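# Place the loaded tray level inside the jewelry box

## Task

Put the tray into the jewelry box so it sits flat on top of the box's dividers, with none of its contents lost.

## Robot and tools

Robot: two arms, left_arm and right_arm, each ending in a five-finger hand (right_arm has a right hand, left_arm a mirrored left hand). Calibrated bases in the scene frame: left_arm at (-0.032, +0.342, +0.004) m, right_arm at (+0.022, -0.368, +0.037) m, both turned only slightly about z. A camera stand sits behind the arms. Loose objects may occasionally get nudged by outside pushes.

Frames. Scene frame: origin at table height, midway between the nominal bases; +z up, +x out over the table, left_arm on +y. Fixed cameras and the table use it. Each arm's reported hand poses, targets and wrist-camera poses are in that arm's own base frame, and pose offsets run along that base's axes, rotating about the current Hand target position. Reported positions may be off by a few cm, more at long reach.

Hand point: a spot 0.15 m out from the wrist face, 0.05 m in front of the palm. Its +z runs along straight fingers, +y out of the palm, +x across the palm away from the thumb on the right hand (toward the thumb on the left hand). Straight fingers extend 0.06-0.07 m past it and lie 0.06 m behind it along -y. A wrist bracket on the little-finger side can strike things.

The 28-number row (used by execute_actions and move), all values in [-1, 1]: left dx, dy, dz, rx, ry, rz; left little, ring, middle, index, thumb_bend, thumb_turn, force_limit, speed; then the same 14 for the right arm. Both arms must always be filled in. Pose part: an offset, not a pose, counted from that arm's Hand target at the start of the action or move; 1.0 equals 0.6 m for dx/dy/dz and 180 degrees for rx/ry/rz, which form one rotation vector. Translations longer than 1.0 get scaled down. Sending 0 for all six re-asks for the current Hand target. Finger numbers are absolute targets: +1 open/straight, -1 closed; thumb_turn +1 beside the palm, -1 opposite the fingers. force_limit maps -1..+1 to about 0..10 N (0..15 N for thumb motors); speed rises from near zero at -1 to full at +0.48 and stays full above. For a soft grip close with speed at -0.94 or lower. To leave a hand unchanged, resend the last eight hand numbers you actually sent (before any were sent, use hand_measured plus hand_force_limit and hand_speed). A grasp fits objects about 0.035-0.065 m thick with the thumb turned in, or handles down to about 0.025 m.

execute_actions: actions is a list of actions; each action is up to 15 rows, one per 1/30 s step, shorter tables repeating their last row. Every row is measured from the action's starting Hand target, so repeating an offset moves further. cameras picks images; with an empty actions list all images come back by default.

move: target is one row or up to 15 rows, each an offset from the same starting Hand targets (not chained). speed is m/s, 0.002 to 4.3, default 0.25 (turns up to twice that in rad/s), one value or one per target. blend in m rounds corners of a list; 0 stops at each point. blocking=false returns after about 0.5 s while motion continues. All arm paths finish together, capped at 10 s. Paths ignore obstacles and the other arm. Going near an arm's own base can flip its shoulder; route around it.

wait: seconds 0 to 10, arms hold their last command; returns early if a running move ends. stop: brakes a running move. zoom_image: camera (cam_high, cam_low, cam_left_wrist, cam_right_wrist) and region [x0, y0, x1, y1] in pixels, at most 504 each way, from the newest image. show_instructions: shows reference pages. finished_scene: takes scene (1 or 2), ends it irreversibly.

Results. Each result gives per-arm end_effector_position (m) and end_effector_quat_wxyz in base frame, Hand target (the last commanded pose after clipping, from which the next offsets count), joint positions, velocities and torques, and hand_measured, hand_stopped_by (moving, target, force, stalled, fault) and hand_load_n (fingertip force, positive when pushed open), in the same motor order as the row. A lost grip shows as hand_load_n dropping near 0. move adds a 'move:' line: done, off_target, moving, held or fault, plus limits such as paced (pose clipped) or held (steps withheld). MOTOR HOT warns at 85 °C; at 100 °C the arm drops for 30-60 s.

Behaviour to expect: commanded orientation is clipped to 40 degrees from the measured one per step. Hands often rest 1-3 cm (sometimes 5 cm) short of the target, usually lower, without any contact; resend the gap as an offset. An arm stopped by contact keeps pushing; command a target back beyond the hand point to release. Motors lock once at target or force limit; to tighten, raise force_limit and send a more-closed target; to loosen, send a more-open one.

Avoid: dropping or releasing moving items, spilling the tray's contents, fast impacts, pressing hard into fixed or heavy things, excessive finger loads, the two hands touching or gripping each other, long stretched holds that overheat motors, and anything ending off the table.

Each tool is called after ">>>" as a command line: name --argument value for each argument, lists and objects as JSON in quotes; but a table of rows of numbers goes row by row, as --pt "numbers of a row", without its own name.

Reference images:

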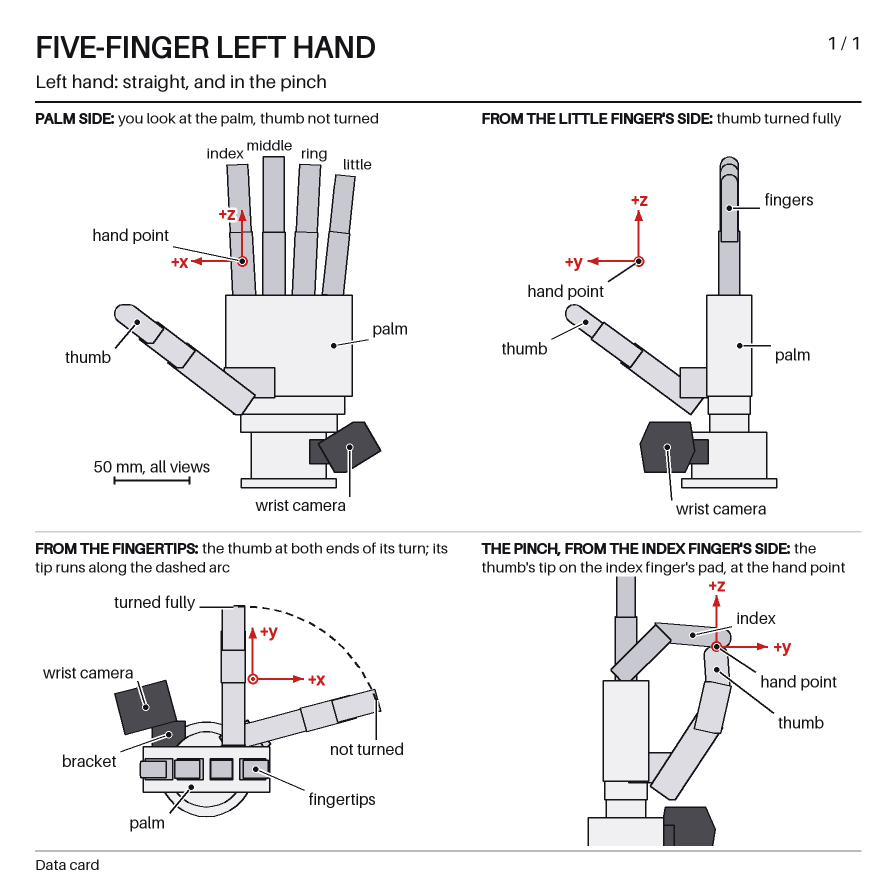

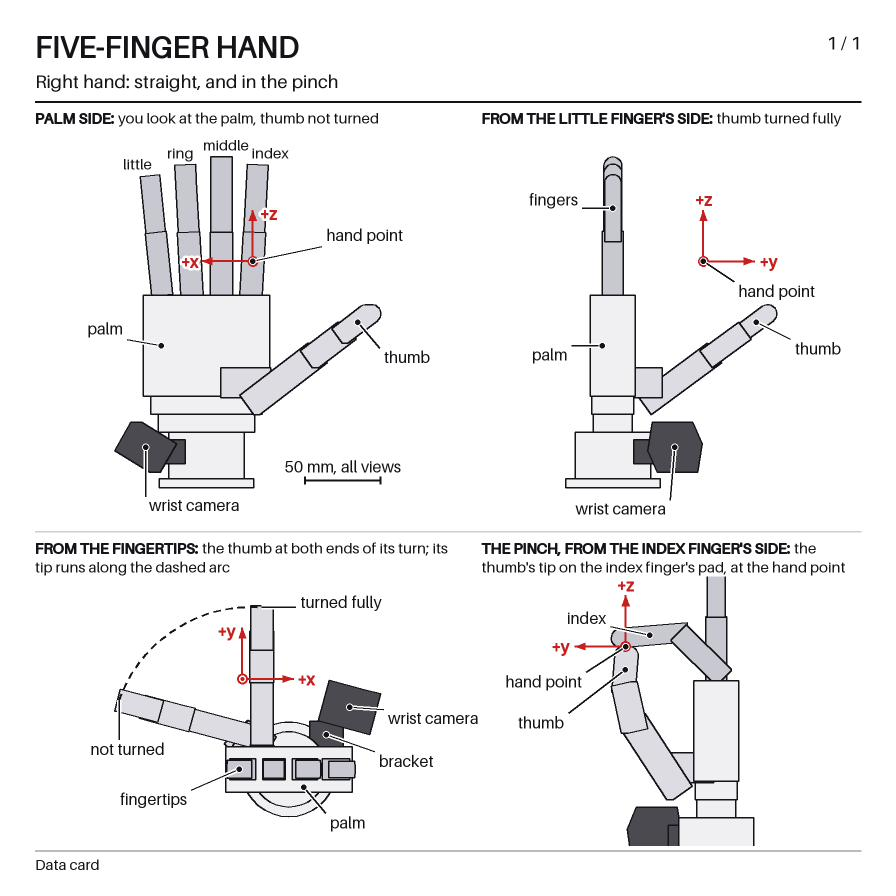

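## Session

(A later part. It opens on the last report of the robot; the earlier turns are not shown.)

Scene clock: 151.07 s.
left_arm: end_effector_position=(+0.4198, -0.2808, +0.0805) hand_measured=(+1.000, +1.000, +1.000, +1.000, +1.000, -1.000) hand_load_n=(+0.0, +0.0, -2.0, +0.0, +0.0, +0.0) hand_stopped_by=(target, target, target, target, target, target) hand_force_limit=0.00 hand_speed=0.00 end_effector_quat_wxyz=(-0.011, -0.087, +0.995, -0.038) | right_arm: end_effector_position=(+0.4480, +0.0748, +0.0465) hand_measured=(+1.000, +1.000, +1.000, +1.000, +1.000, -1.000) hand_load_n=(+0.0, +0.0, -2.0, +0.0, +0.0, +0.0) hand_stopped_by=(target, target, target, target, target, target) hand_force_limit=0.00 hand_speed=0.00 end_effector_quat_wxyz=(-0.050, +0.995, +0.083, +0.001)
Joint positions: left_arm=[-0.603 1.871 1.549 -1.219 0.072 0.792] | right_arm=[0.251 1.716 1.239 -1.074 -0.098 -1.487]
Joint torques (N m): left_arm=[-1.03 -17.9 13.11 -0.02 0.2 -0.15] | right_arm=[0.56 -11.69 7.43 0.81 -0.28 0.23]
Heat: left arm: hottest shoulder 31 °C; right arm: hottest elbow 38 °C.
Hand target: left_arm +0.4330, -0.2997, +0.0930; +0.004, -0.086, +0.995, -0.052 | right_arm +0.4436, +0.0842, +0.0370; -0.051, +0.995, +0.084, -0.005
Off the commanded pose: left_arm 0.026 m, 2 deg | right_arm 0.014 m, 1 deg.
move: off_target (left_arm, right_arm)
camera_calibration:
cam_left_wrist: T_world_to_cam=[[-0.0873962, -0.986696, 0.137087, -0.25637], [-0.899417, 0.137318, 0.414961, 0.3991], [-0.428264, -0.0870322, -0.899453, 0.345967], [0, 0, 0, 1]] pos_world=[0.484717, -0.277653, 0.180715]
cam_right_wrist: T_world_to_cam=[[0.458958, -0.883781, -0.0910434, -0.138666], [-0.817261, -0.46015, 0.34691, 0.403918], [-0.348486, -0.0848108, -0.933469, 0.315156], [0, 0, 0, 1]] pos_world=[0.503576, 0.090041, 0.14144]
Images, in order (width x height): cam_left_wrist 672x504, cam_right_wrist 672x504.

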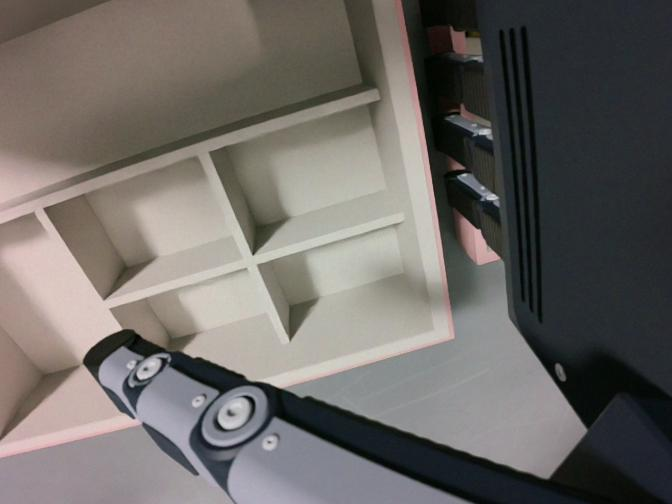

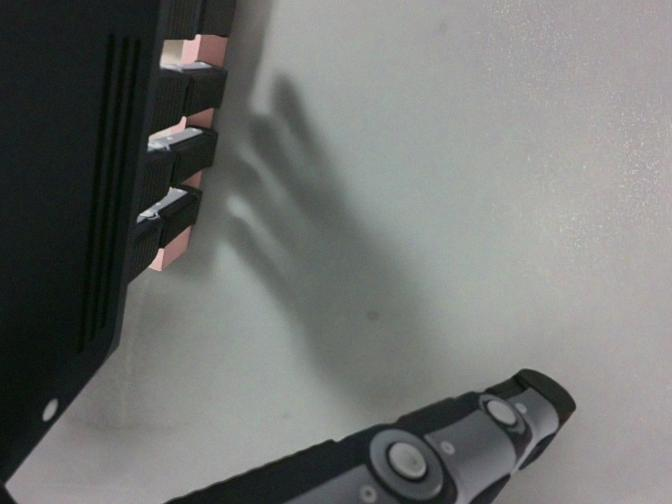

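>>> move --pt "-0.004 -0.010 -0.004 0 0 0 1 1 1 1 1 -1 0 0 -0.002 0.018 0.006 0 0 0 1 1 1 1 1 -1 0 0" --speed 0.05

>>> zoom_image --camera "cam_left_wrist" --region '[340, 0, 560, 300]'

Scene clock: 155.23 s.
left_arm: end_effector_position=(+0.4187, -0.2818, +0.0789) hand_measured=(+1.000, +1.000, +1.000, +1.000, +1.000, -1.000) hand_load_n=(+0.0, +0.0, -3.5, +0.0, +0.0, +0.0) hand_stopped_by=(target, target, target, target, target, target) hand_force_limit=0.00 hand_speed=0.00 end_effector_quat_wxyz=(-0.011, -0.090, +0.995, -0.034) | right_arm: end_effector_position=(+0.4468, +0.0765, +0.0470) hand_measured=(+1.000, +1.000, +1.000, +1.000, +1.000, -1.000) hand_load_n=(+0.0, +0.0, -4.5, -0.5, +0.0, +0.0) hand_stopped_by=(target, target, target, target, target, target) hand_force_limit=0.00 hand_speed=0.00 end_effector_quat_wxyz=(-0.044, +0.996, +0.078, +0.002)
Joint positions: left_arm=[-0.607 1.874 1.549 -1.219 0.067 0.783] | right_arm=[0.259 1.716 1.239 -1.074 -0.085 -1.468]
Joint torques (N m): left_arm=[-1.67 -17.79 13.22 0.13 0.38 -0.17] | right_arm=[1.96 -11.93 8.2 0.47 -0.84 0.29]
Heat: left arm: hottest shoulder 31 °C; right arm: hottest elbow 37 °C.
Hand target: left_arm +0.4306, -0.3056, +0.0905; +0.004, -0.086, +0.995, -0.052 | right_arm +0.4424, +0.0950, +0.0406; -0.051, +0.995, +0.084, -0.005
Off the commanded pose: left_arm 0.029 m, 3 deg | right_arm 0.020 m, 1 deg.
move: off_target (left_arm, right_arm)

Scaled by 1.680 from the camera's 672x504 image, which has a finer 960x720 frame.
This view is cut from an older image: the scene may have changed since it was taken.

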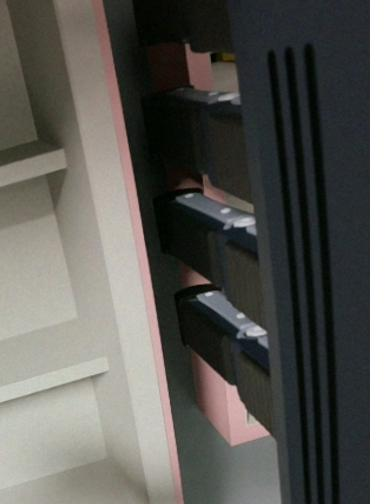

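>>> move --pt "-0.004 -0.014 -0.002 0 0 -0.006 1 1 1 1 1 -1 0 0 -0.002 0.018 0.003 0 0 0.006 1 1 1 1 1 -1 0 0" --speed 0.05

Scene clock: 157.80 s.
left_arm: end_effector_position=(+0.4185, -0.2825, +0.0795) hand_measured=(+1.000, +1.000, +1.000, +1.000, +1.000, -1.000) hand_load_n=(+0.0, +0.0, -5.5, -0.5, +0.0, +0.0) hand_stopped_by=(target, target, target, target, target, target) hand_force_limit=0.00 hand_speed=0.00 end_effector_quat_wxyz=(-0.010, -0.088, +0.996, -0.029) | right_arm: end_effector_position=(+0.4466, +0.0784, +0.0475) hand_measured=(+1.000, +1.000, +1.000, +1.000, +1.000, -1.000) hand_load_n=(+0.0, +0.0, -7.0, -1.0, +0.0, +0.0) hand_stopped_by=(target, target, target, target, target, target) hand_force_limit=0.00 hand_speed=0.00 end_effector_quat_wxyz=(-0.037, +0.996, +0.083, +0.003)
Joint positions: left_arm=[-0.611 1.877 1.555 -1.226 0.057 0.782] | right_arm=[0.269 1.716 1.239 -1.074 -0.073 -1.467]
Joint torques (N m): left_arm=[-2.61 -17.55 13.39 0.36 0.72 -0.14] | right_arm=[2.84 -11.81 8.85 0.34 -1.4 0.23]
Heat: left arm: hottest shoulder 31 °C; right arm: hottest elbow 37 °C.
Hand target: left_arm +0.4281, -0.3142, +0.0893; +0.004, -0.076, +0.996, -0.052 | right_arm +0.4412, +0.1058, +0.0424; -0.051, +0.994, +0.093, -0.006
Off the commanded pose: left_arm 0.034 m, 3 deg | right_arm 0.028 m, 2 deg.
move: off_target (left_arm, right_arm)

>>> move --pt "-0.004 -0.006 0.006 0 0 -0.008 1 1 1 1 1 -1 0 0 -0.001 0.006 0.004 0 0 0.008 1 1 1 1 1 -1 0 0" --speed 0.05

Scene clock: 160.10 s.
left_arm: end_effector_position=(+0.4156, -0.2813, +0.0805) hand_measured=(+1.000, +1.000, +1.000, +1.000, +1.000, -1.000) hand_load_n=(+0.0, -2.0, -5.5, -0.5, +0.0, +0.0) hand_stopped_by=(target, target, target, target, target, target) hand_force_limit=0.00 hand_speed=0.00 end_effector_quat_wxyz=(-0.013, -0.086, +0.996, -0.023) | right_arm: end_effector_position=(+0.4447, +0.0808, +0.0478) hand_measured=(+1.000, +1.000, +1.000, +1.000, +1.000, -1.000) hand_load_n=(+0.0, +0.0, -8.0, -1.0, +0.0, +0.0) hand_stopped_by=(target, target, target, target, target, target) hand_force_limit=0.00 hand_speed=0.00 end_effector_quat_wxyz=(-0.036, +0.996, +0.086, +0.000)
Joint positions: left_arm=[-0.615 1.877 1.556 -1.238 0.052 0.782] | right_arm=[0.276 1.716 1.239 -1.08 -0.07 -1.467]
Joint torques (N m): left_arm=[-3.14 -17.85 13.81 0.42 0.94 0.02] | right_arm=[2.9 -12.34 8.9 0.38 -1.53 0.1]
Heat: left arm: hottest shoulder 31 °C; right arm: hottest elbow 36 °C.
Hand target: left_arm +0.4257, -0.3177, +0.0929; +0.003, -0.064, +0.997, -0.052 | right_arm +0.4406, +0.1094, +0.0448; -0.051, +0.993, +0.106, -0.006
Off the commanded pose: left_arm 0.040 m, 5 deg | right_arm 0.029 m, 3 deg.
move: off_target (left_arm, right_arm)

>>> move --pt "0 0 0.018 0 0 0 1 1 1 1 1 -1 0 0 0 0.004 0.035 0 0 0 1 1 1 1 1 -1 0 0" --speed 0.04 --cameras '["cam_low","cam_right_wrist"]'

Scene clock: 162.83 s.
left_arm: end_effector_position=(+0.4075, -0.2802, +0.0824) hand_measured=(+1.000, +1.000, +1.000, +1.000, +1.000, -1.000) hand_load_n=(+0.5, -0.5, -6.0, -2.0, +0.0, +0.0) hand_stopped_by=(target, target, target, target, target, target) hand_force_limit=0.00 hand_speed=0.00 end_effector_quat_wxyz=(-0.024, -0.081, +0.996, -0.014) | right_arm: end_effector_position=(+0.4318, +0.0818, +0.0497) hand_measured=(+1.000, +1.000, +1.000, +1.000, +1.000, -1.000) hand_load_n=(+0.0, -3.5, -4.0, -0.5, +0.0, +0.0) hand_stopped_by=(target, target, target, target, target, target) hand_force_limit=0.00 hand_speed=0.00 end_effector_quat_wxyz=(-0.031, +0.995, +0.090, -0.023)
Joint positions: left_arm=[-0.623 1.879 1.558 -1.269 0.052 0.787] | right_arm=[0.286 1.716 1.239 -1.126 -0.07 -1.467]
Joint torques (N m): left_arm=[-2.43 -18.84 14.94 0.55 0.93 -0.01] | right_arm=[2.49 -13.8 11.52 -0.03 -1.59 0.16]
Heat: left arm: hottest elbow 32 °C; right arm: hottest elbow 36 °C.
Hand target: left_arm +0.4257, -0.3177, +0.1036; +0.003, -0.064, +0.997, -0.052 | right_arm +0.4406, +0.1118, +0.0658; -0.051, +0.993, +0.106, -0.006
Off the commanded pose: left_arm 0.047 m, 6 deg | right_arm 0.035 m, 3 deg.
move: off_target (left_arm, right_arm)
camera_calibration:
cam_right_wrist: T_world_to_cam=[[0.469302, -0.879792, -0.0756426, -0.130319], [-0.79336, -0.457705, 0.401355, 0.379539], [-0.387731, -0.128345, -0.912794, 0.332548], [0, 0, 0, 1]] pos_world=[0.491209, 0.101744, 0.141361]
Images, in order (width x height): cam_low 672x504, cam_right_wrist 672x504.

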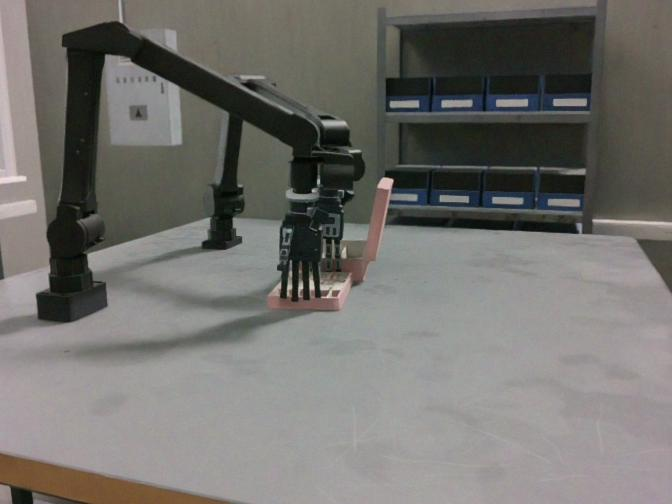

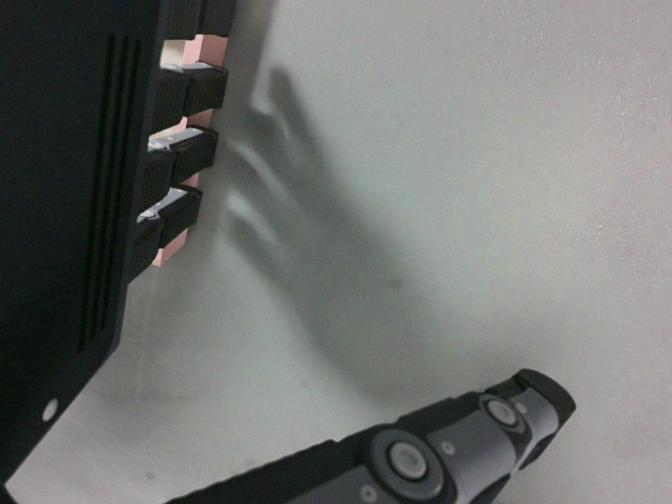

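>>> move --pt "0 0.002 0.014 0 0 0 1 1 1 1 1 -1 0 0 0.003 0 0.02 0 0 0 1 1 1 1 1 -1 0 0" --speed 0.04

Scene clock: 167.03 s.
left_arm: end_effector_position=(+0.4053, -0.2804, +0.0866) hand_measured=(+1.000, +1.000, +1.000, +1.000, +1.000, -1.000) hand_load_n=(+0.0, +0.0, -5.0, -3.0, +0.0, +0.0) hand_stopped_by=(target, target, target, target, target, target) hand_force_limit=0.00 hand_speed=0.00 end_effector_quat_wxyz=(-0.030, -0.077, +0.996, -0.011) | right_arm: end_effector_position=(+0.4236, +0.0807, +0.0515) hand_measured=(+1.000, +1.000, +1.000, +1.000, +1.000, -1.000) hand_load_n=(+0.0, -6.5, -0.5, +0.0, -0.5, +0.0) hand_stopped_by=(target, target, target, target, target, target) hand_force_limit=0.00 hand_speed=0.00 end_effector_quat_wxyz=(-0.029, +0.995, +0.090, -0.038)
Joint positions: left_arm=[-0.625 1.879 1.568 -1.29 0.056 0.791] | right_arm=[0.288 1.716 1.24 -1.158 -0.072 -1.465]
Joint torques (N m): left_arm=[-2.08 -19.43 15.23 0.54 0.83 -0.05] | right_arm=[2.37 -14.21 13.29 0.02 -1.52 0.11]
Heat: left arm: hottest elbow 33 °C; right arm: hottest elbow 36 °C.
Hand target: left_arm +0.4257, -0.3164, +0.1120; +0.003, -0.064, +0.997, -0.052 | right_arm +0.4424, +0.1119, +0.0778; -0.051, +0.993, +0.106, -0.006
Off the commanded pose: left_arm 0.049 m, 6 deg | right_arm 0.045 m, 5 deg.
move: off_target (left_arm, right_arm)

>>> move --pt "0 0.002 0.008 0 0 0 1 1 1 1 1 -1 0 0 0.006 0 0.014 0 0 -0.006 1 1 1 1 1 -1 0 0" --speed 0.04

Scene clock: 168.80 s.
left_arm: end_effector_position=(+0.4048, -0.2802, +0.0890) hand_measured=(+1.000, +1.000, +1.000, +1.000, +1.000, -1.000) hand_load_n=(+0.0, +0.0, -6.5, -1.5, +0.0, +0.0) hand_stopped_by=(target, target, target, target, target, target) hand_force_limit=0.00 hand_speed=0.00 end_effector_quat_wxyz=(-0.032, -0.077, +0.996, -0.010) | right_arm: end_effector_position=(+0.4258, +0.0821, +0.0594) hand_measured=(+1.000, +1.000, +1.000, +1.000, +1.000, -1.000) hand_load_n=(+0.0, -4.0, -4.0, +0.0, +0.0, +0.0) hand_stopped_by=(target, target, target, target, target, target) hand_force_limit=0.00 hand_speed=0.00 end_effector_quat_wxyz=(-0.029, +0.995, +0.084, -0.040)
Joint positions: left_arm=[-0.625 1.879 1.574 -1.3 0.057 0.792] | right_arm=[0.288 1.716 1.262 -1.183 -0.074 -1.454]
Joint torques (N m): left_arm=[-1.9 -19.9 15.15 0.64 0.8 -0.04] | right_arm=[2.2 -14.45 13.65 -0.02 -1.44 0.14]
Heat: left arm: hottest elbow 33 °C; right arm: hottest elbow 37 °C.
Hand target: left_arm +0.4256, -0.3152, +0.1168; +0.003, -0.064, +0.997, -0.052 | right_arm +0.4460, +0.1119, +0.0863; -0.051, +0.994, +0.097, -0.006
Off the commanded pose: left_arm 0.049 m, 6 deg | right_arm 0.045 m, 5 deg.
move: off_target (left_arm, right_arm)

>>> move --pt "0 0.002 0.024 0 0 0 1 1 1 1 1 -1 0 0 0.0 0 0.018 0 0 0 1 1 1 1 1 -1 0 0" --speed 0.04 --cameras '["cam_low","cam_left_wrist","cam_right_wrist"]'

>>> zoom_image --camera "cam_low" --region '[220, 160, 440, 330]'

Scene clock: 171.37 s.
left_arm: end_effector_position=(+0.4049, -0.2803, +0.0985) hand_measured=(+1.000, +1.000, +1.000, +1.000, +1.000, -1.000) hand_load_n=(+0.0, +0.0, -7.0, -1.5, +0.0, +0.0) hand_stopped_by=(target, target, target, target, target, target) hand_force_limit=0.00 hand_speed=0.00 end_effector_quat_wxyz=(-0.035, -0.077, +0.996, -0.007) | right_arm: end_effector_position=(+0.4254, +0.0824, +0.0653) hand_measured=(+1.000, +1.000, +1.000, +1.000, +1.000, -1.000) hand_load_n=(+0.0, -4.0, -3.5, +0.0, +0.0, +0.0) hand_stopped_by=(target, target, target, target, target, target) hand_force_limit=0.00 hand_speed=0.00 end_effector_quat_wxyz=(-0.029, +0.995, +0.083, -0.045)
Joint positions: left_arm=[-0.625 1.879 1.598 -1.334 0.057 0.793] | right_arm=[0.288 1.716 1.278 -1.21 -0.075 -1.453]
Joint torques (N m): left_arm=[-1.79 -20.78 15.27 0.47 0.78 -0.03] | right_arm=[1.96 -15.15 13.71 0.06 -1.39 0.13]
Heat: left arm: hottest elbow 34 °C; right arm: hottest elbow 37 °C.
Hand target: left_arm +0.4257, -0.3141, +0.1313; +0.003, -0.064, +0.997, -0.052 | right_arm +0.4461, +0.1119, +0.0970; -0.051, +0.994, +0.096, -0.006
Off the commanded pose: left_arm 0.051 m, 7 deg | right_arm 0.048 m, 5 deg.
move: off_target (left_arm, right_arm)
camera_calibration:
cam_left_wrist: T_world_to_cam=[[-0.10498, -0.990659, 0.0870331, -0.24867], [-0.872988, 0.133719, 0.469054, 0.361066], [-0.47631, -0.0267374, -0.878871, 0.39013], [0, 0, 0, 1]] pos_world=[0.474923, -0.284197, 0.195157]
cam_right_wrist: T_world_to_cam=[[0.454998, -0.886081, -0.0885229, -0.118188], [-0.780006, -0.44453, 0.440435, 0.359079], [-0.429612, -0.131349, -0.89341, 0.361181], [0, 0, 0, 1]] pos_world=[0.489027, 0.102338, 0.154069]
Images, in order (width x height): cam_low 672x504, cam_left_wrist 672x504, cam_right_wrist 672x504.

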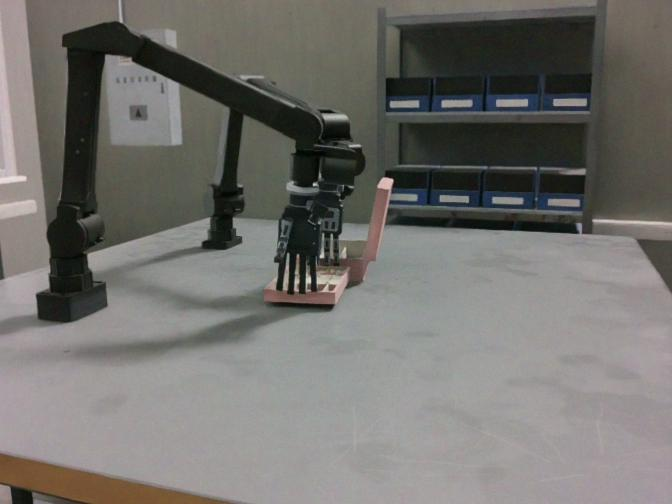

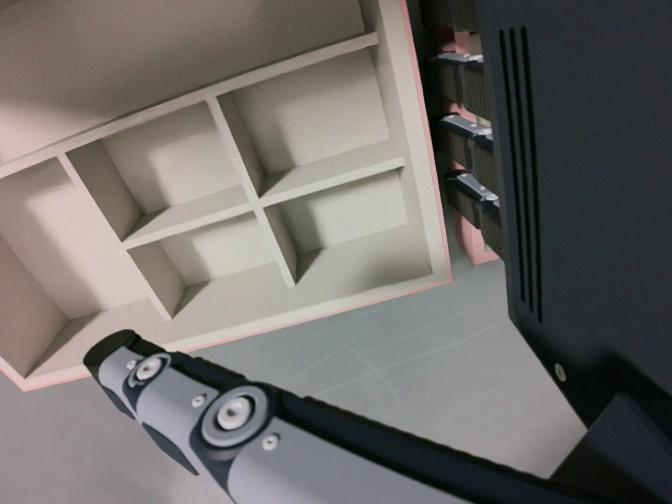

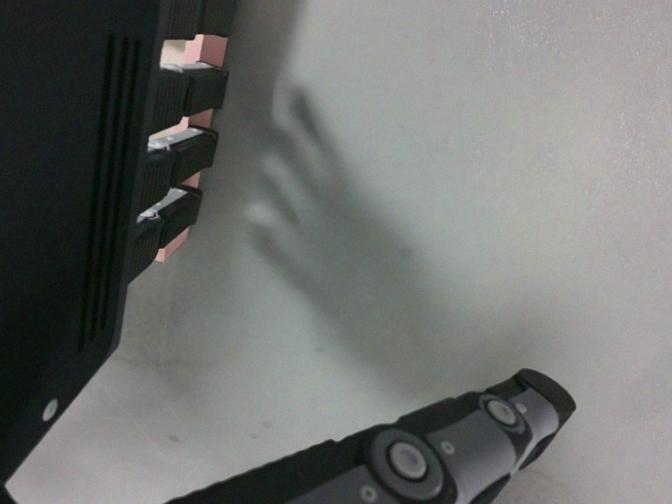

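Scaled by 2.291 from the camera's 672x504 image, which has a finer 960x720 frame.

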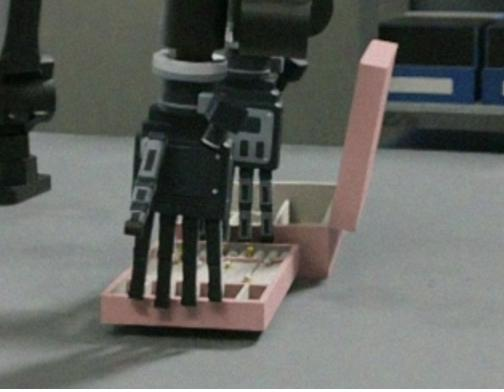

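>>> move --pt "0 0.0 0.025 0 0 0 1 1 1 1 1 -1 0 0 0.0 0 0.025 0 0 0 1 1 1 1 1 -1 0 0" --speed 0.04

Scene clock: 173.33 s.
left_arm: end_effector_position=(+0.4056, -0.2806, +0.1097) hand_measured=(+1.000, +1.000, +1.000, +1.000, +1.000, -1.000) hand_load_n=(+0.0, -0.5, -7.5, -1.0, +0.0, -0.5) hand_stopped_by=(target, target, target, target, target, target) hand_force_limit=0.00 hand_speed=0.00 end_effector_quat_wxyz=(-0.038, -0.077, +0.996, -0.005) | right_arm: end_effector_position=(+0.4262, +0.0826, +0.0804) hand_measured=(+1.000, +1.000, +1.000, +1.000, +1.000, -1.000) hand_load_n=(+0.0, -3.5, -4.5, -0.5, +0.0, -0.5) hand_stopped_by=(target, target, target, target, target, target) hand_force_limit=0.00 hand_speed=0.00 end_effector_quat_wxyz=(-0.029, +0.995, +0.083, -0.045)
Joint positions: left_arm=[-0.625 1.879 1.626 -1.37 0.056 0.794] | right_arm=[0.288 1.702 1.302 -1.248 -0.075 -1.453]
Joint torques (N m): left_arm=[-1.79 -21.48 15.13 0.54 0.82 -0.03] | right_arm=[1.9 -14.86 13.93 -0.17 -1.38 0.15]
Heat: left arm: hottest elbow 34 °C; right arm: hottest elbow 37 °C.
Hand target: left_arm +0.4257, -0.3141, +0.1463; +0.003, -0.064, +0.997, -0.052 | right_arm +0.4460, +0.1118, +0.1121; -0.051, +0.994, +0.096, -0.006
Off the commanded pose: left_arm 0.054 m, 7 deg | right_arm 0.047 m, 5 deg.
move: off_target (left_arm, right_arm)

>>> move --pt "0 0.0 0.028 0 0 0 1 1 1 1 1 -1 0 0 0.0 0 0.018 0 0 0 1 1 1 1 1 -1 0 0" --speed 0.04 --cameras '["cam_low"]'

>>> zoom_image --camera "cam_low" --region '[220, 160, 440, 330]'

Scene clock: 175.37 s.
left_arm: end_effector_position=(+0.4066, -0.2811, +0.1263) hand_measured=(+1.000, +1.000, +1.000, +1.000, +1.000, -1.000) hand_load_n=(+0.0, +0.0, -8.0, -1.5, +0.0, +0.0) hand_stopped_by=(target, target, target, target, target, target) hand_force_limit=0.00 hand_speed=0.00 end_effector_quat_wxyz=(-0.039, -0.076, +0.996, -0.004) | right_arm: end_effector_position=(+0.4266, +0.0824, +0.0899) hand_measured=(+1.000, +1.000, +1.000, +1.000, +1.000, -1.000) hand_load_n=(+0.5, -4.0, -4.0, +0.0, +0.0, +0.0) hand_stopped_by=(target, target, target, target, target, target) hand_force_limit=0.00 hand_speed=0.00 end_effector_quat_wxyz=(-0.028, +0.995, +0.083, -0.046)
Joint positions: left_arm=[-0.625 1.873 1.661 -1.413 0.056 0.794] | right_arm=[0.288 1.695 1.32 -1.275 -0.074 -1.453]
Joint torques (N m): left_arm=[-1.73 -21.48 15.39 0.58 0.85 -0.03] | right_arm=[2.08 -15.27 14.11 -0.02 -1.46 0.12]
Heat: left arm: hottest elbow 34 °C; right arm: hottest elbow 38 °C.
Hand target: left_arm +0.4256, -0.3140, +0.1631; +0.003, -0.064, +0.997, -0.052 | right_arm +0.4460, +0.1119, +0.1228; -0.051, +0.994, +0.096, -0.006
Off the commanded pose: left_arm 0.053 m, 8 deg | right_arm 0.048 m, 6 deg.
move: off_target (left_arm, right_arm)
Images, in order (width x height): cam_low 672x504.

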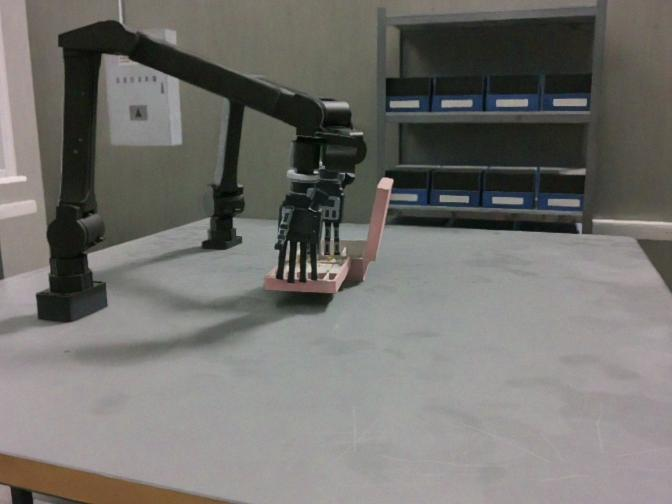

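Scaled by 2.291 from the camera's 672x504 image, which has a finer 960x720 frame.

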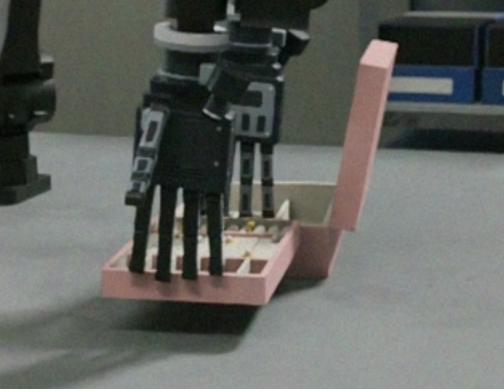

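>>> move --pt "0 0.0 0.022 0 0 0 1 1 1 1 1 -1 0 0 0.0 0 0.026 0 0 0 1 1 1 1 1 -1 0 0" --pt "0 0.0 0.040 0 0 0 1 1 1 1 1 -1 0 0 0.0 0 0.048 0 0 0 1 1 1 1 1 -1 0 0" --speed 0.04

Scene clock: 178.27 s.
left_arm: end_effector_position=(+0.4082, -0.2817, +0.1498) hand_measured=(+1.000, +1.000, +1.000, +1.000, +1.000, -1.000) hand_load_n=(+0.0, -1.0, -8.0, -1.0, +0.0, +0.0) hand_stopped_by=(target, target, target, target, target, target) hand_force_limit=0.00 hand_speed=0.00 end_effector_quat_wxyz=(-0.039, -0.076, +0.996, -0.002) | right_arm: end_effector_position=(+0.4285, +0.0824, +0.1190) hand_measured=(+1.000, +1.000, +1.000, +1.000, +1.000, -1.000) hand_load_n=(+0.0, -4.0, -5.0, +0.0, +0.0, +0.0) hand_stopped_by=(target, target, target, target, target, target) hand_force_limit=0.00 hand_speed=0.00 end_effector_quat_wxyz=(-0.027, +0.995, +0.083, -0.046)
Joint positions: left_arm=[-0.625 1.868 1.716 -1.475 0.053 0.795] | right_arm=[0.288 1.675 1.373 -1.349 -0.071 -1.453]
Joint torques (N m): left_arm=[-1.73 -21.48 15.53 0.58 0.92 -0.04] | right_arm=[1.85 -15.03 14.52 -0.02 -1.56 0.11]
Heat: left arm: hottest elbow 35 °C; right arm: hottest elbow 39 °C.
Hand target: left_arm +0.4256, -0.3140, +0.1871; +0.003, -0.064, +0.997, -0.052 | right_arm +0.4460, +0.1119, +0.1517; -0.051, +0.994, +0.097, -0.006
Off the commanded pose: left_arm 0.052 m, 8 deg | right_arm 0.047 m, 6 deg.
move: off_target (left_arm, right_arm)

>>> wait --seconds 0 --cameras '["all"]'

>>> zoom_image --camera "cam_high" --region '[290, 140, 450, 330]'

>>> zoom_image --camera "cam_low" --region '[240, 160, 420, 320]'

Scene clock: 180.40 s.
left_arm: end_effector_position=(+0.4082, -0.2817, +0.1499) hand_measured=(+1.000, +1.000, +1.000, +1.000, +1.000, -1.000) hand_load_n=(+0.0, -1.0, -7.5, -1.0, +0.0, +0.0) hand_stopped_by=(target, target, target, target, target, target) hand_force_limit=0.00 hand_speed=0.00 end_effector_quat_wxyz=(-0.039, -0.076, +0.996, -0.002) | right_arm: end_effector_position=(+0.4285, +0.0824, +0.1190) hand_measured=(+1.000, +1.000, +1.000, +1.000, +1.000, -1.000) hand_load_n=(-0.5, -4.0, -5.0, +0.0, +0.0, +0.0) hand_stopped_by=(target, target, target, target, target, target) hand_force_limit=0.00 hand_speed=0.00 end_effector_quat_wxyz=(-0.027, +0.995, +0.083, -0.046)
Joint positions: left_arm=[-0.625 1.868 1.716 -1.476 0.053 0.795] | right_arm=[0.288 1.675 1.373 -1.349 -0.071 -1.453]
Joint torques (N m): left_arm=[-1.79 -21.48 15.53 0.61 0.93 -0.04] | right_arm=[2.37 -14.97 14.48 -0.03 -1.57 0.14]
Heat: left arm: hottest elbow 35 °C; right arm: hottest elbow 39 °C.
Hand target: left_arm +0.4257, -0.3141, +0.1871; +0.003, -0.064, +0.997, -0.052 | right_arm +0.4460, +0.1119, +0.1517; -0.051, +0.994, +0.097, -0.006
Off the commanded pose: left_arm 0.052 m, 8 deg | right_arm 0.047 m, 6 deg.
camera_calibration:
cam_left_wrist: T_world_to_cam=[[-0.106027, -0.991317, 0.0777809, -0.252483], [-0.869131, 0.130392, 0.477083, 0.336393], [-0.483083, -0.0170182, -0.875409, 0.44185], [0, 0, 0, 1]] pos_world=[0.47905, -0.286634, 0.24595]
cam_right_wrist: T_world_to_cam=[[0.455194, -0.886338, -0.0848722, -0.115316], [-0.779288, -0.44269, 0.443549, 0.337074], [-0.430706, -0.135761, -0.892222, 0.411077], [0, 0, 0, 1]] pos_world=[0.492222, 0.102819, 0.207476]

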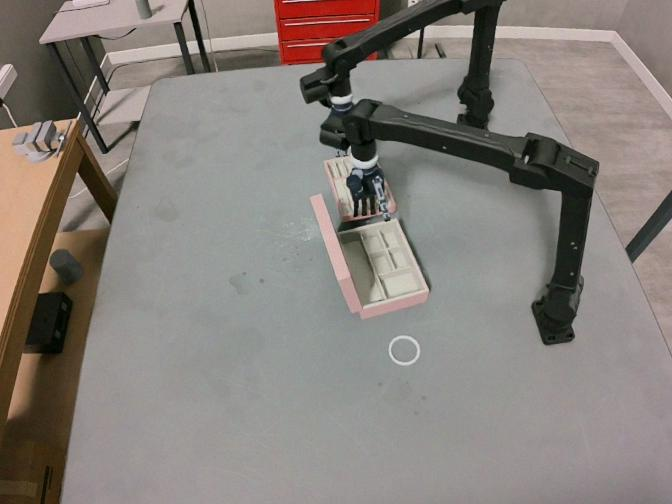

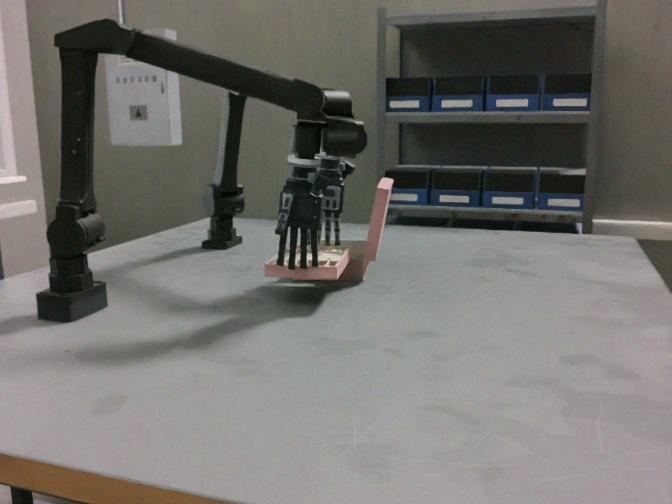

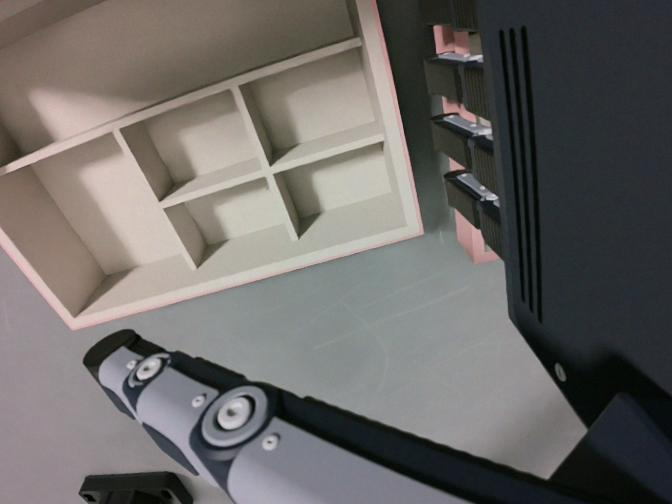

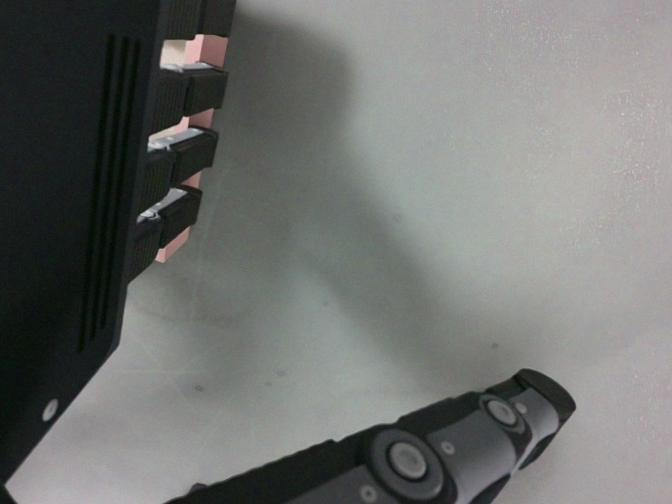

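Scaled by 2.653 from the camera's 672x504 image, which has a finer 960x720 frame.

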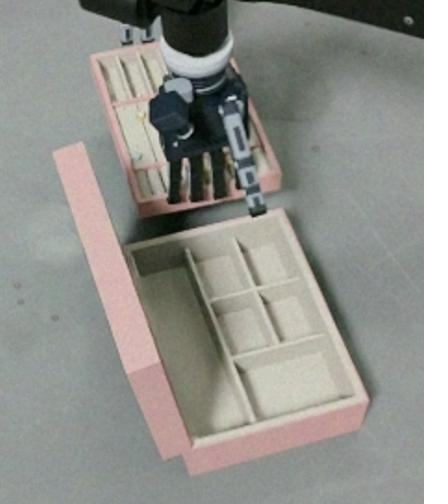

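Scaled by 2.800 from the camera's 672x504 image, which has a finer 960x720 frame.

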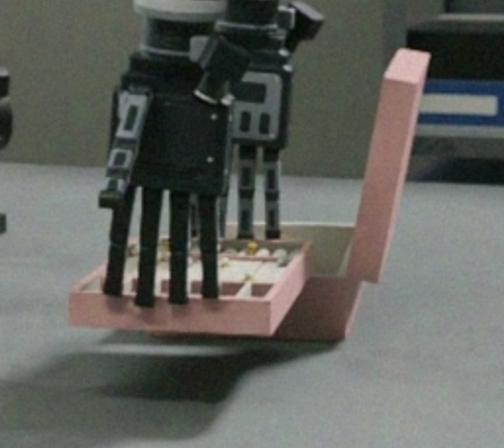

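>>> zoom_image --camera "cam_left_wrist" --region '[330, 0, 530, 280]'

>>> zoom_image --camera "cam_high" --region '[310, 145, 410, 225]'

Scaled by 1.800 from the camera's 672x504 image, which has a finer 960x720 frame.

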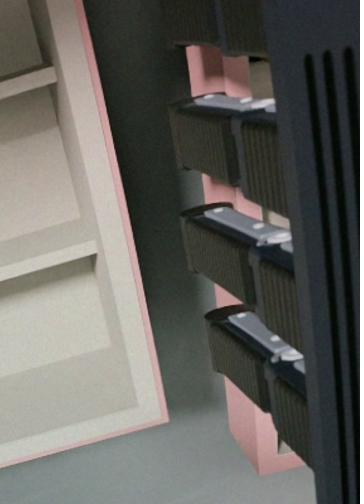

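Scaled by 5.040 from the camera's 672x504 image, which has a finer 960x720 frame.

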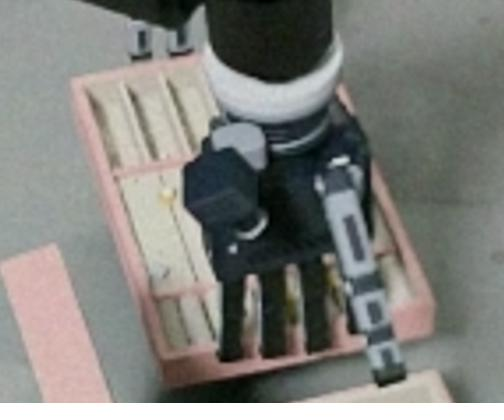

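>>> move --pt "0.008 0.025 0 0 0 0 1 1 1 1 1 -1 0 0 0.02 0.027 0.0 0 0 0 1 1 1 1 1 -1 0 0" --speed 0.03

Scene clock: 193.43 s.
left_arm: end_effector_position=(+0.4151, -0.2718, +0.1538) hand_measured=(+1.000, +1.000, +1.000, +1.000, +1.000, -1.000) hand_load_n=(+0.0, -4.0, -5.0, +0.0, +0.0, +0.0) hand_stopped_by=(target, target, target, target, target, target) hand_force_limit=0.00 hand_speed=0.00 end_effector_quat_wxyz=(-0.035, -0.079, +0.996, -0.005) | right_arm: end_effector_position=(+0.4406, +0.0932, +0.1356) hand_measured=(+1.000, +1.000, +1.000, +1.000, +1.000, -1.000) hand_load_n=(+0.0, +0.0, -9.5, +0.0, -0.5, +0.0) hand_stopped_by=(target, target, target, target, target, target) hand_force_limit=0.00 hand_speed=0.00 end_effector_quat_wxyz=(-0.030, +0.996, +0.084, -0.029)
Joint positions: left_arm=[-0.603 1.86 1.716 -1.476 0.052 0.81] | right_arm=[0.302 1.675 1.424 -1.363 -0.071 -1.439]
Joint torques (N m): left_arm=[-1.38 -21.48 14.12 0.73 1 0.06] | right_arm=[2.78 -12.16 14.95 0.4 -1.55 0.25]
Motor temperatures (°C): left_arm=[22 33 36 20 21 20] | right_arm=[21 29 40 20 26 24]
Heat: left arm: hottest elbow 36 °C; right arm: hottest elbow 40 °C.
Hand target: left_arm +0.4305, -0.2991, +0.1870; +0.003, -0.064, +0.997, -0.052 | right_arm +0.4580, +0.1280, +0.1516; -0.051, +0.994, +0.097, -0.006
Off the commanded pose: left_arm 0.046 m, 7 deg | right_arm 0.042 m, 4 deg.
move: off_target (left_arm, right_arm)

>>> move --pt "0 0.0 0.020 0 0 0 1 1 1 1 1 -1 0 0 0.0 0.0 -0.006 0 0 0 1 1 1 1 1 -1 0 0" --speed 0.03 --cameras '["all"]'

>>> zoom_image --camera "cam_high" --region '[310, 145, 450, 305]'

>>> zoom_image --camera "cam_low" --region '[240, 160, 420, 320]'

Scene clock: 196.40 s.
left_arm: end_effector_position=(+0.4135, -0.2705, +0.1617) hand_measured=(+1.000, +1.000, +1.000, +1.000, +1.000, -1.000) hand_load_n=(+0.0, -5.0, -4.5, +0.0, +0.0, +0.0) hand_stopped_by=(target, target, target, target, target, target) hand_force_limit=0.00 hand_speed=0.00 end_effector_quat_wxyz=(-0.037, -0.078, +0.996, -0.003) | right_arm: end_effector_position=(+0.4402, +0.0945, +0.1353) hand_measured=(+1.000, +1.000, +1.000, +1.000, +1.000, -1.000) hand_load_n=(+0.0, -0.5, -10.0, +0.0, +0.0, +0.0) hand_stopped_by=(target, target, target, target, target, target) hand_force_limit=0.00 hand_speed=0.00 end_effector_quat_wxyz=(-0.030, +0.995, +0.085, -0.030)
Joint positions: left_arm=[-0.603 1.855 1.729 -1.498 0.051 0.811] | right_arm=[0.305 1.675 1.424 -1.364 -0.071 -1.438]
Joint torques (N m): left_arm=[-1.38 -21.42 15.34 0.42 1.02 0.06] | right_arm=[2.49 -11.93 14.46 0.54 -1.56 0.22]
Heat: left arm: hottest elbow 36 °C; right arm: hottest elbow 40 °C.
Hand target: left_arm +0.4303, -0.2991, +0.1991; +0.003, -0.064, +0.997, -0.052 | right_arm +0.4580, +0.1280, +0.1480; -0.051, +0.994, +0.097, -0.006
Off the commanded pose: left_arm 0.050 m, 7 deg | right_arm 0.040 m, 4 deg.
move: off_target (left_arm, right_arm)
camera_calibration:
cam_left_wrist: T_world_to_cam=[[-0.101463, -0.991707, 0.0788834, -0.243982], [-0.871553, 0.126843, 0.473611, 0.334483], [-0.479689, -0.0206969, -0.877195, 0.452724], [0, 0, 0, 1]] pos_world=[0.483931, -0.275015, 0.257959]
cam_right_wrist: T_world_to_cam=[[0.460223, -0.884372, -0.0779887, -0.111886], [-0.791976, -0.448658, 0.414101, 0.354413], [-0.401209, -0.128813, -0.906884, 0.420652], [0, 0, 0, 1]] pos_world=[0.500949, 0.114247, 0.225994]

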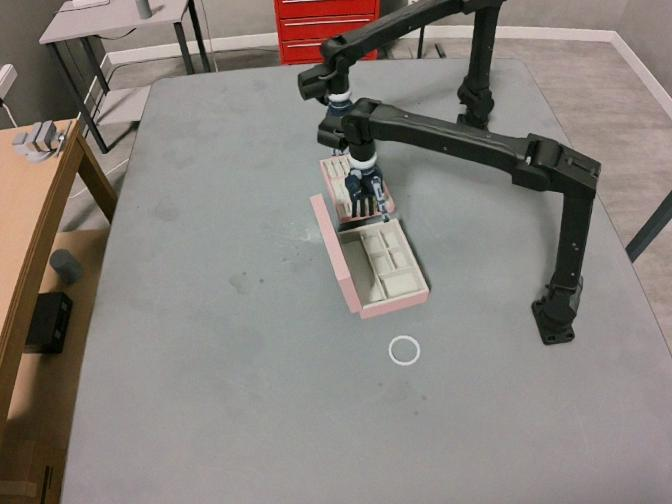

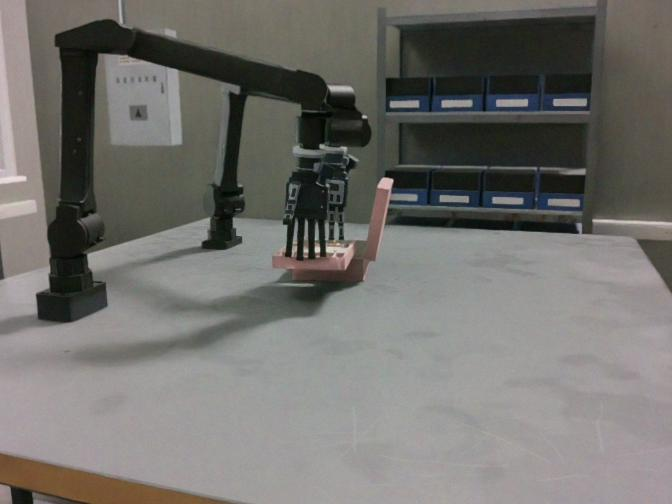

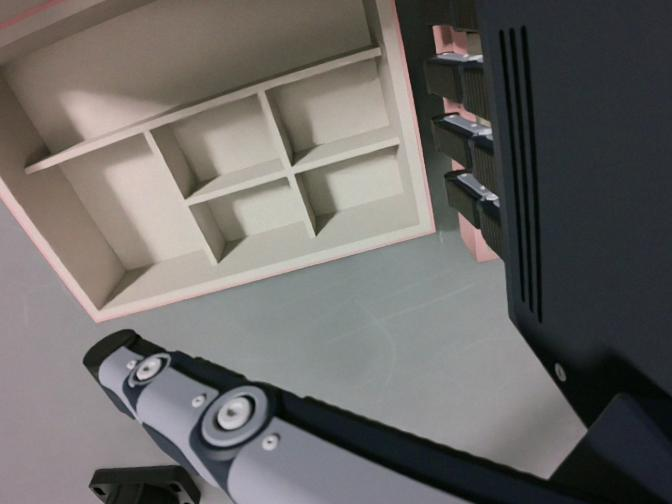

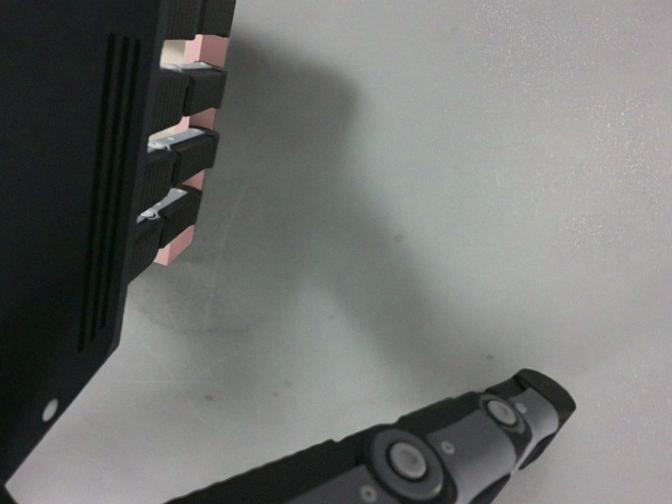

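Scaled by 3.150 from the camera's 672x504 image, which has a finer 960x720 frame.

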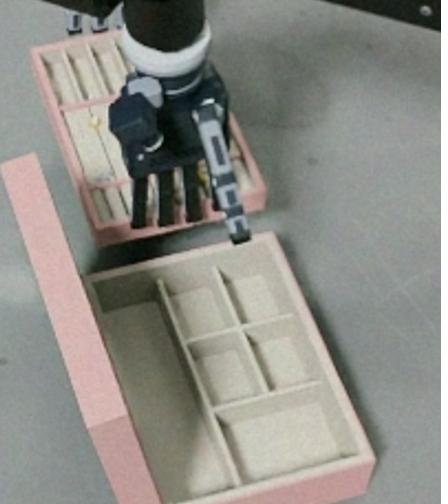

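Scaled by 2.800 from the camera's 672x504 image, which has a finer 960x720 frame.

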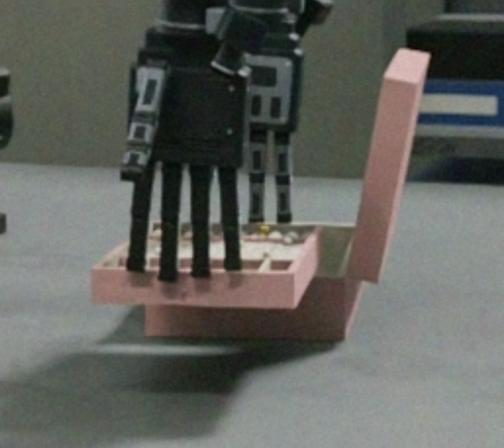

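>>> move --pt "-0.006 0.05 0 0 0 0 1 1 1 1 1 -1 0 0 -0.006 0.05 0.0 0 0 0 1 1 1 1 1 -1 0 0" --speed 0.03

Scene clock: 203.27 s.
left_arm: end_effector_position=(+0.4245, -0.2641, +0.1853) hand_measured=(+1.000, +1.000, +1.000, +1.000, +1.000, -1.000) hand_load_n=(+0.0, +0.0, +0.0, +0.0, +0.0, +0.0) hand_stopped_by=(target, target, target, target, target, target) hand_force_limit=0.00 hand_speed=0.00 end_effector_quat_wxyz=(-0.013, -0.065, +0.997, -0.039) | right_arm: end_effector_position=(+0.4319, +0.1513, +0.1360) hand_measured=(+1.000, +1.000, +1.000, +1.000, +1.000, -1.000) hand_load_n=(+0.0, +0.0, +0.0, +0.0, +0.0, +0.0) hand_stopped_by=(target, target, target, target, target, target) hand_force_limit=0.00 hand_speed=0.00 end_effector_quat_wxyz=(-0.043, +0.993, +0.105, -0.030)
Joint positions: left_arm=[-0.576 1.801 1.729 -1.473 0.078 0.862] | right_arm=[0.41 1.695 1.454 -1.362 -0.101 -1.373]
Joint velocities: left_arm=[within noise] | right_arm=[-0.044 -0.005 0.002 -0.007 -0.022 -0.022]
Joint torques (N m): left_arm=[-0.26 -20.07 9.52 0.27 0.18 -0.07] | right_arm=[-1.67 -11.81 14.08 0.61 -0.1 0.16]
Heat: left arm: hottest elbow 36 °C; right arm: hottest elbow 41 °C.
Hand target: left_arm +0.4269, -0.2692, +0.1990; +0.003, -0.064, +0.997, -0.052 | right_arm +0.4544, +0.1581, +0.1481; -0.051, +0.994, +0.097, -0.006
Off the commanded pose: left_arm 0.015 m, 2 deg | right_arm 0.026 m, 3 deg.
move: off_target (left_arm, right_arm)


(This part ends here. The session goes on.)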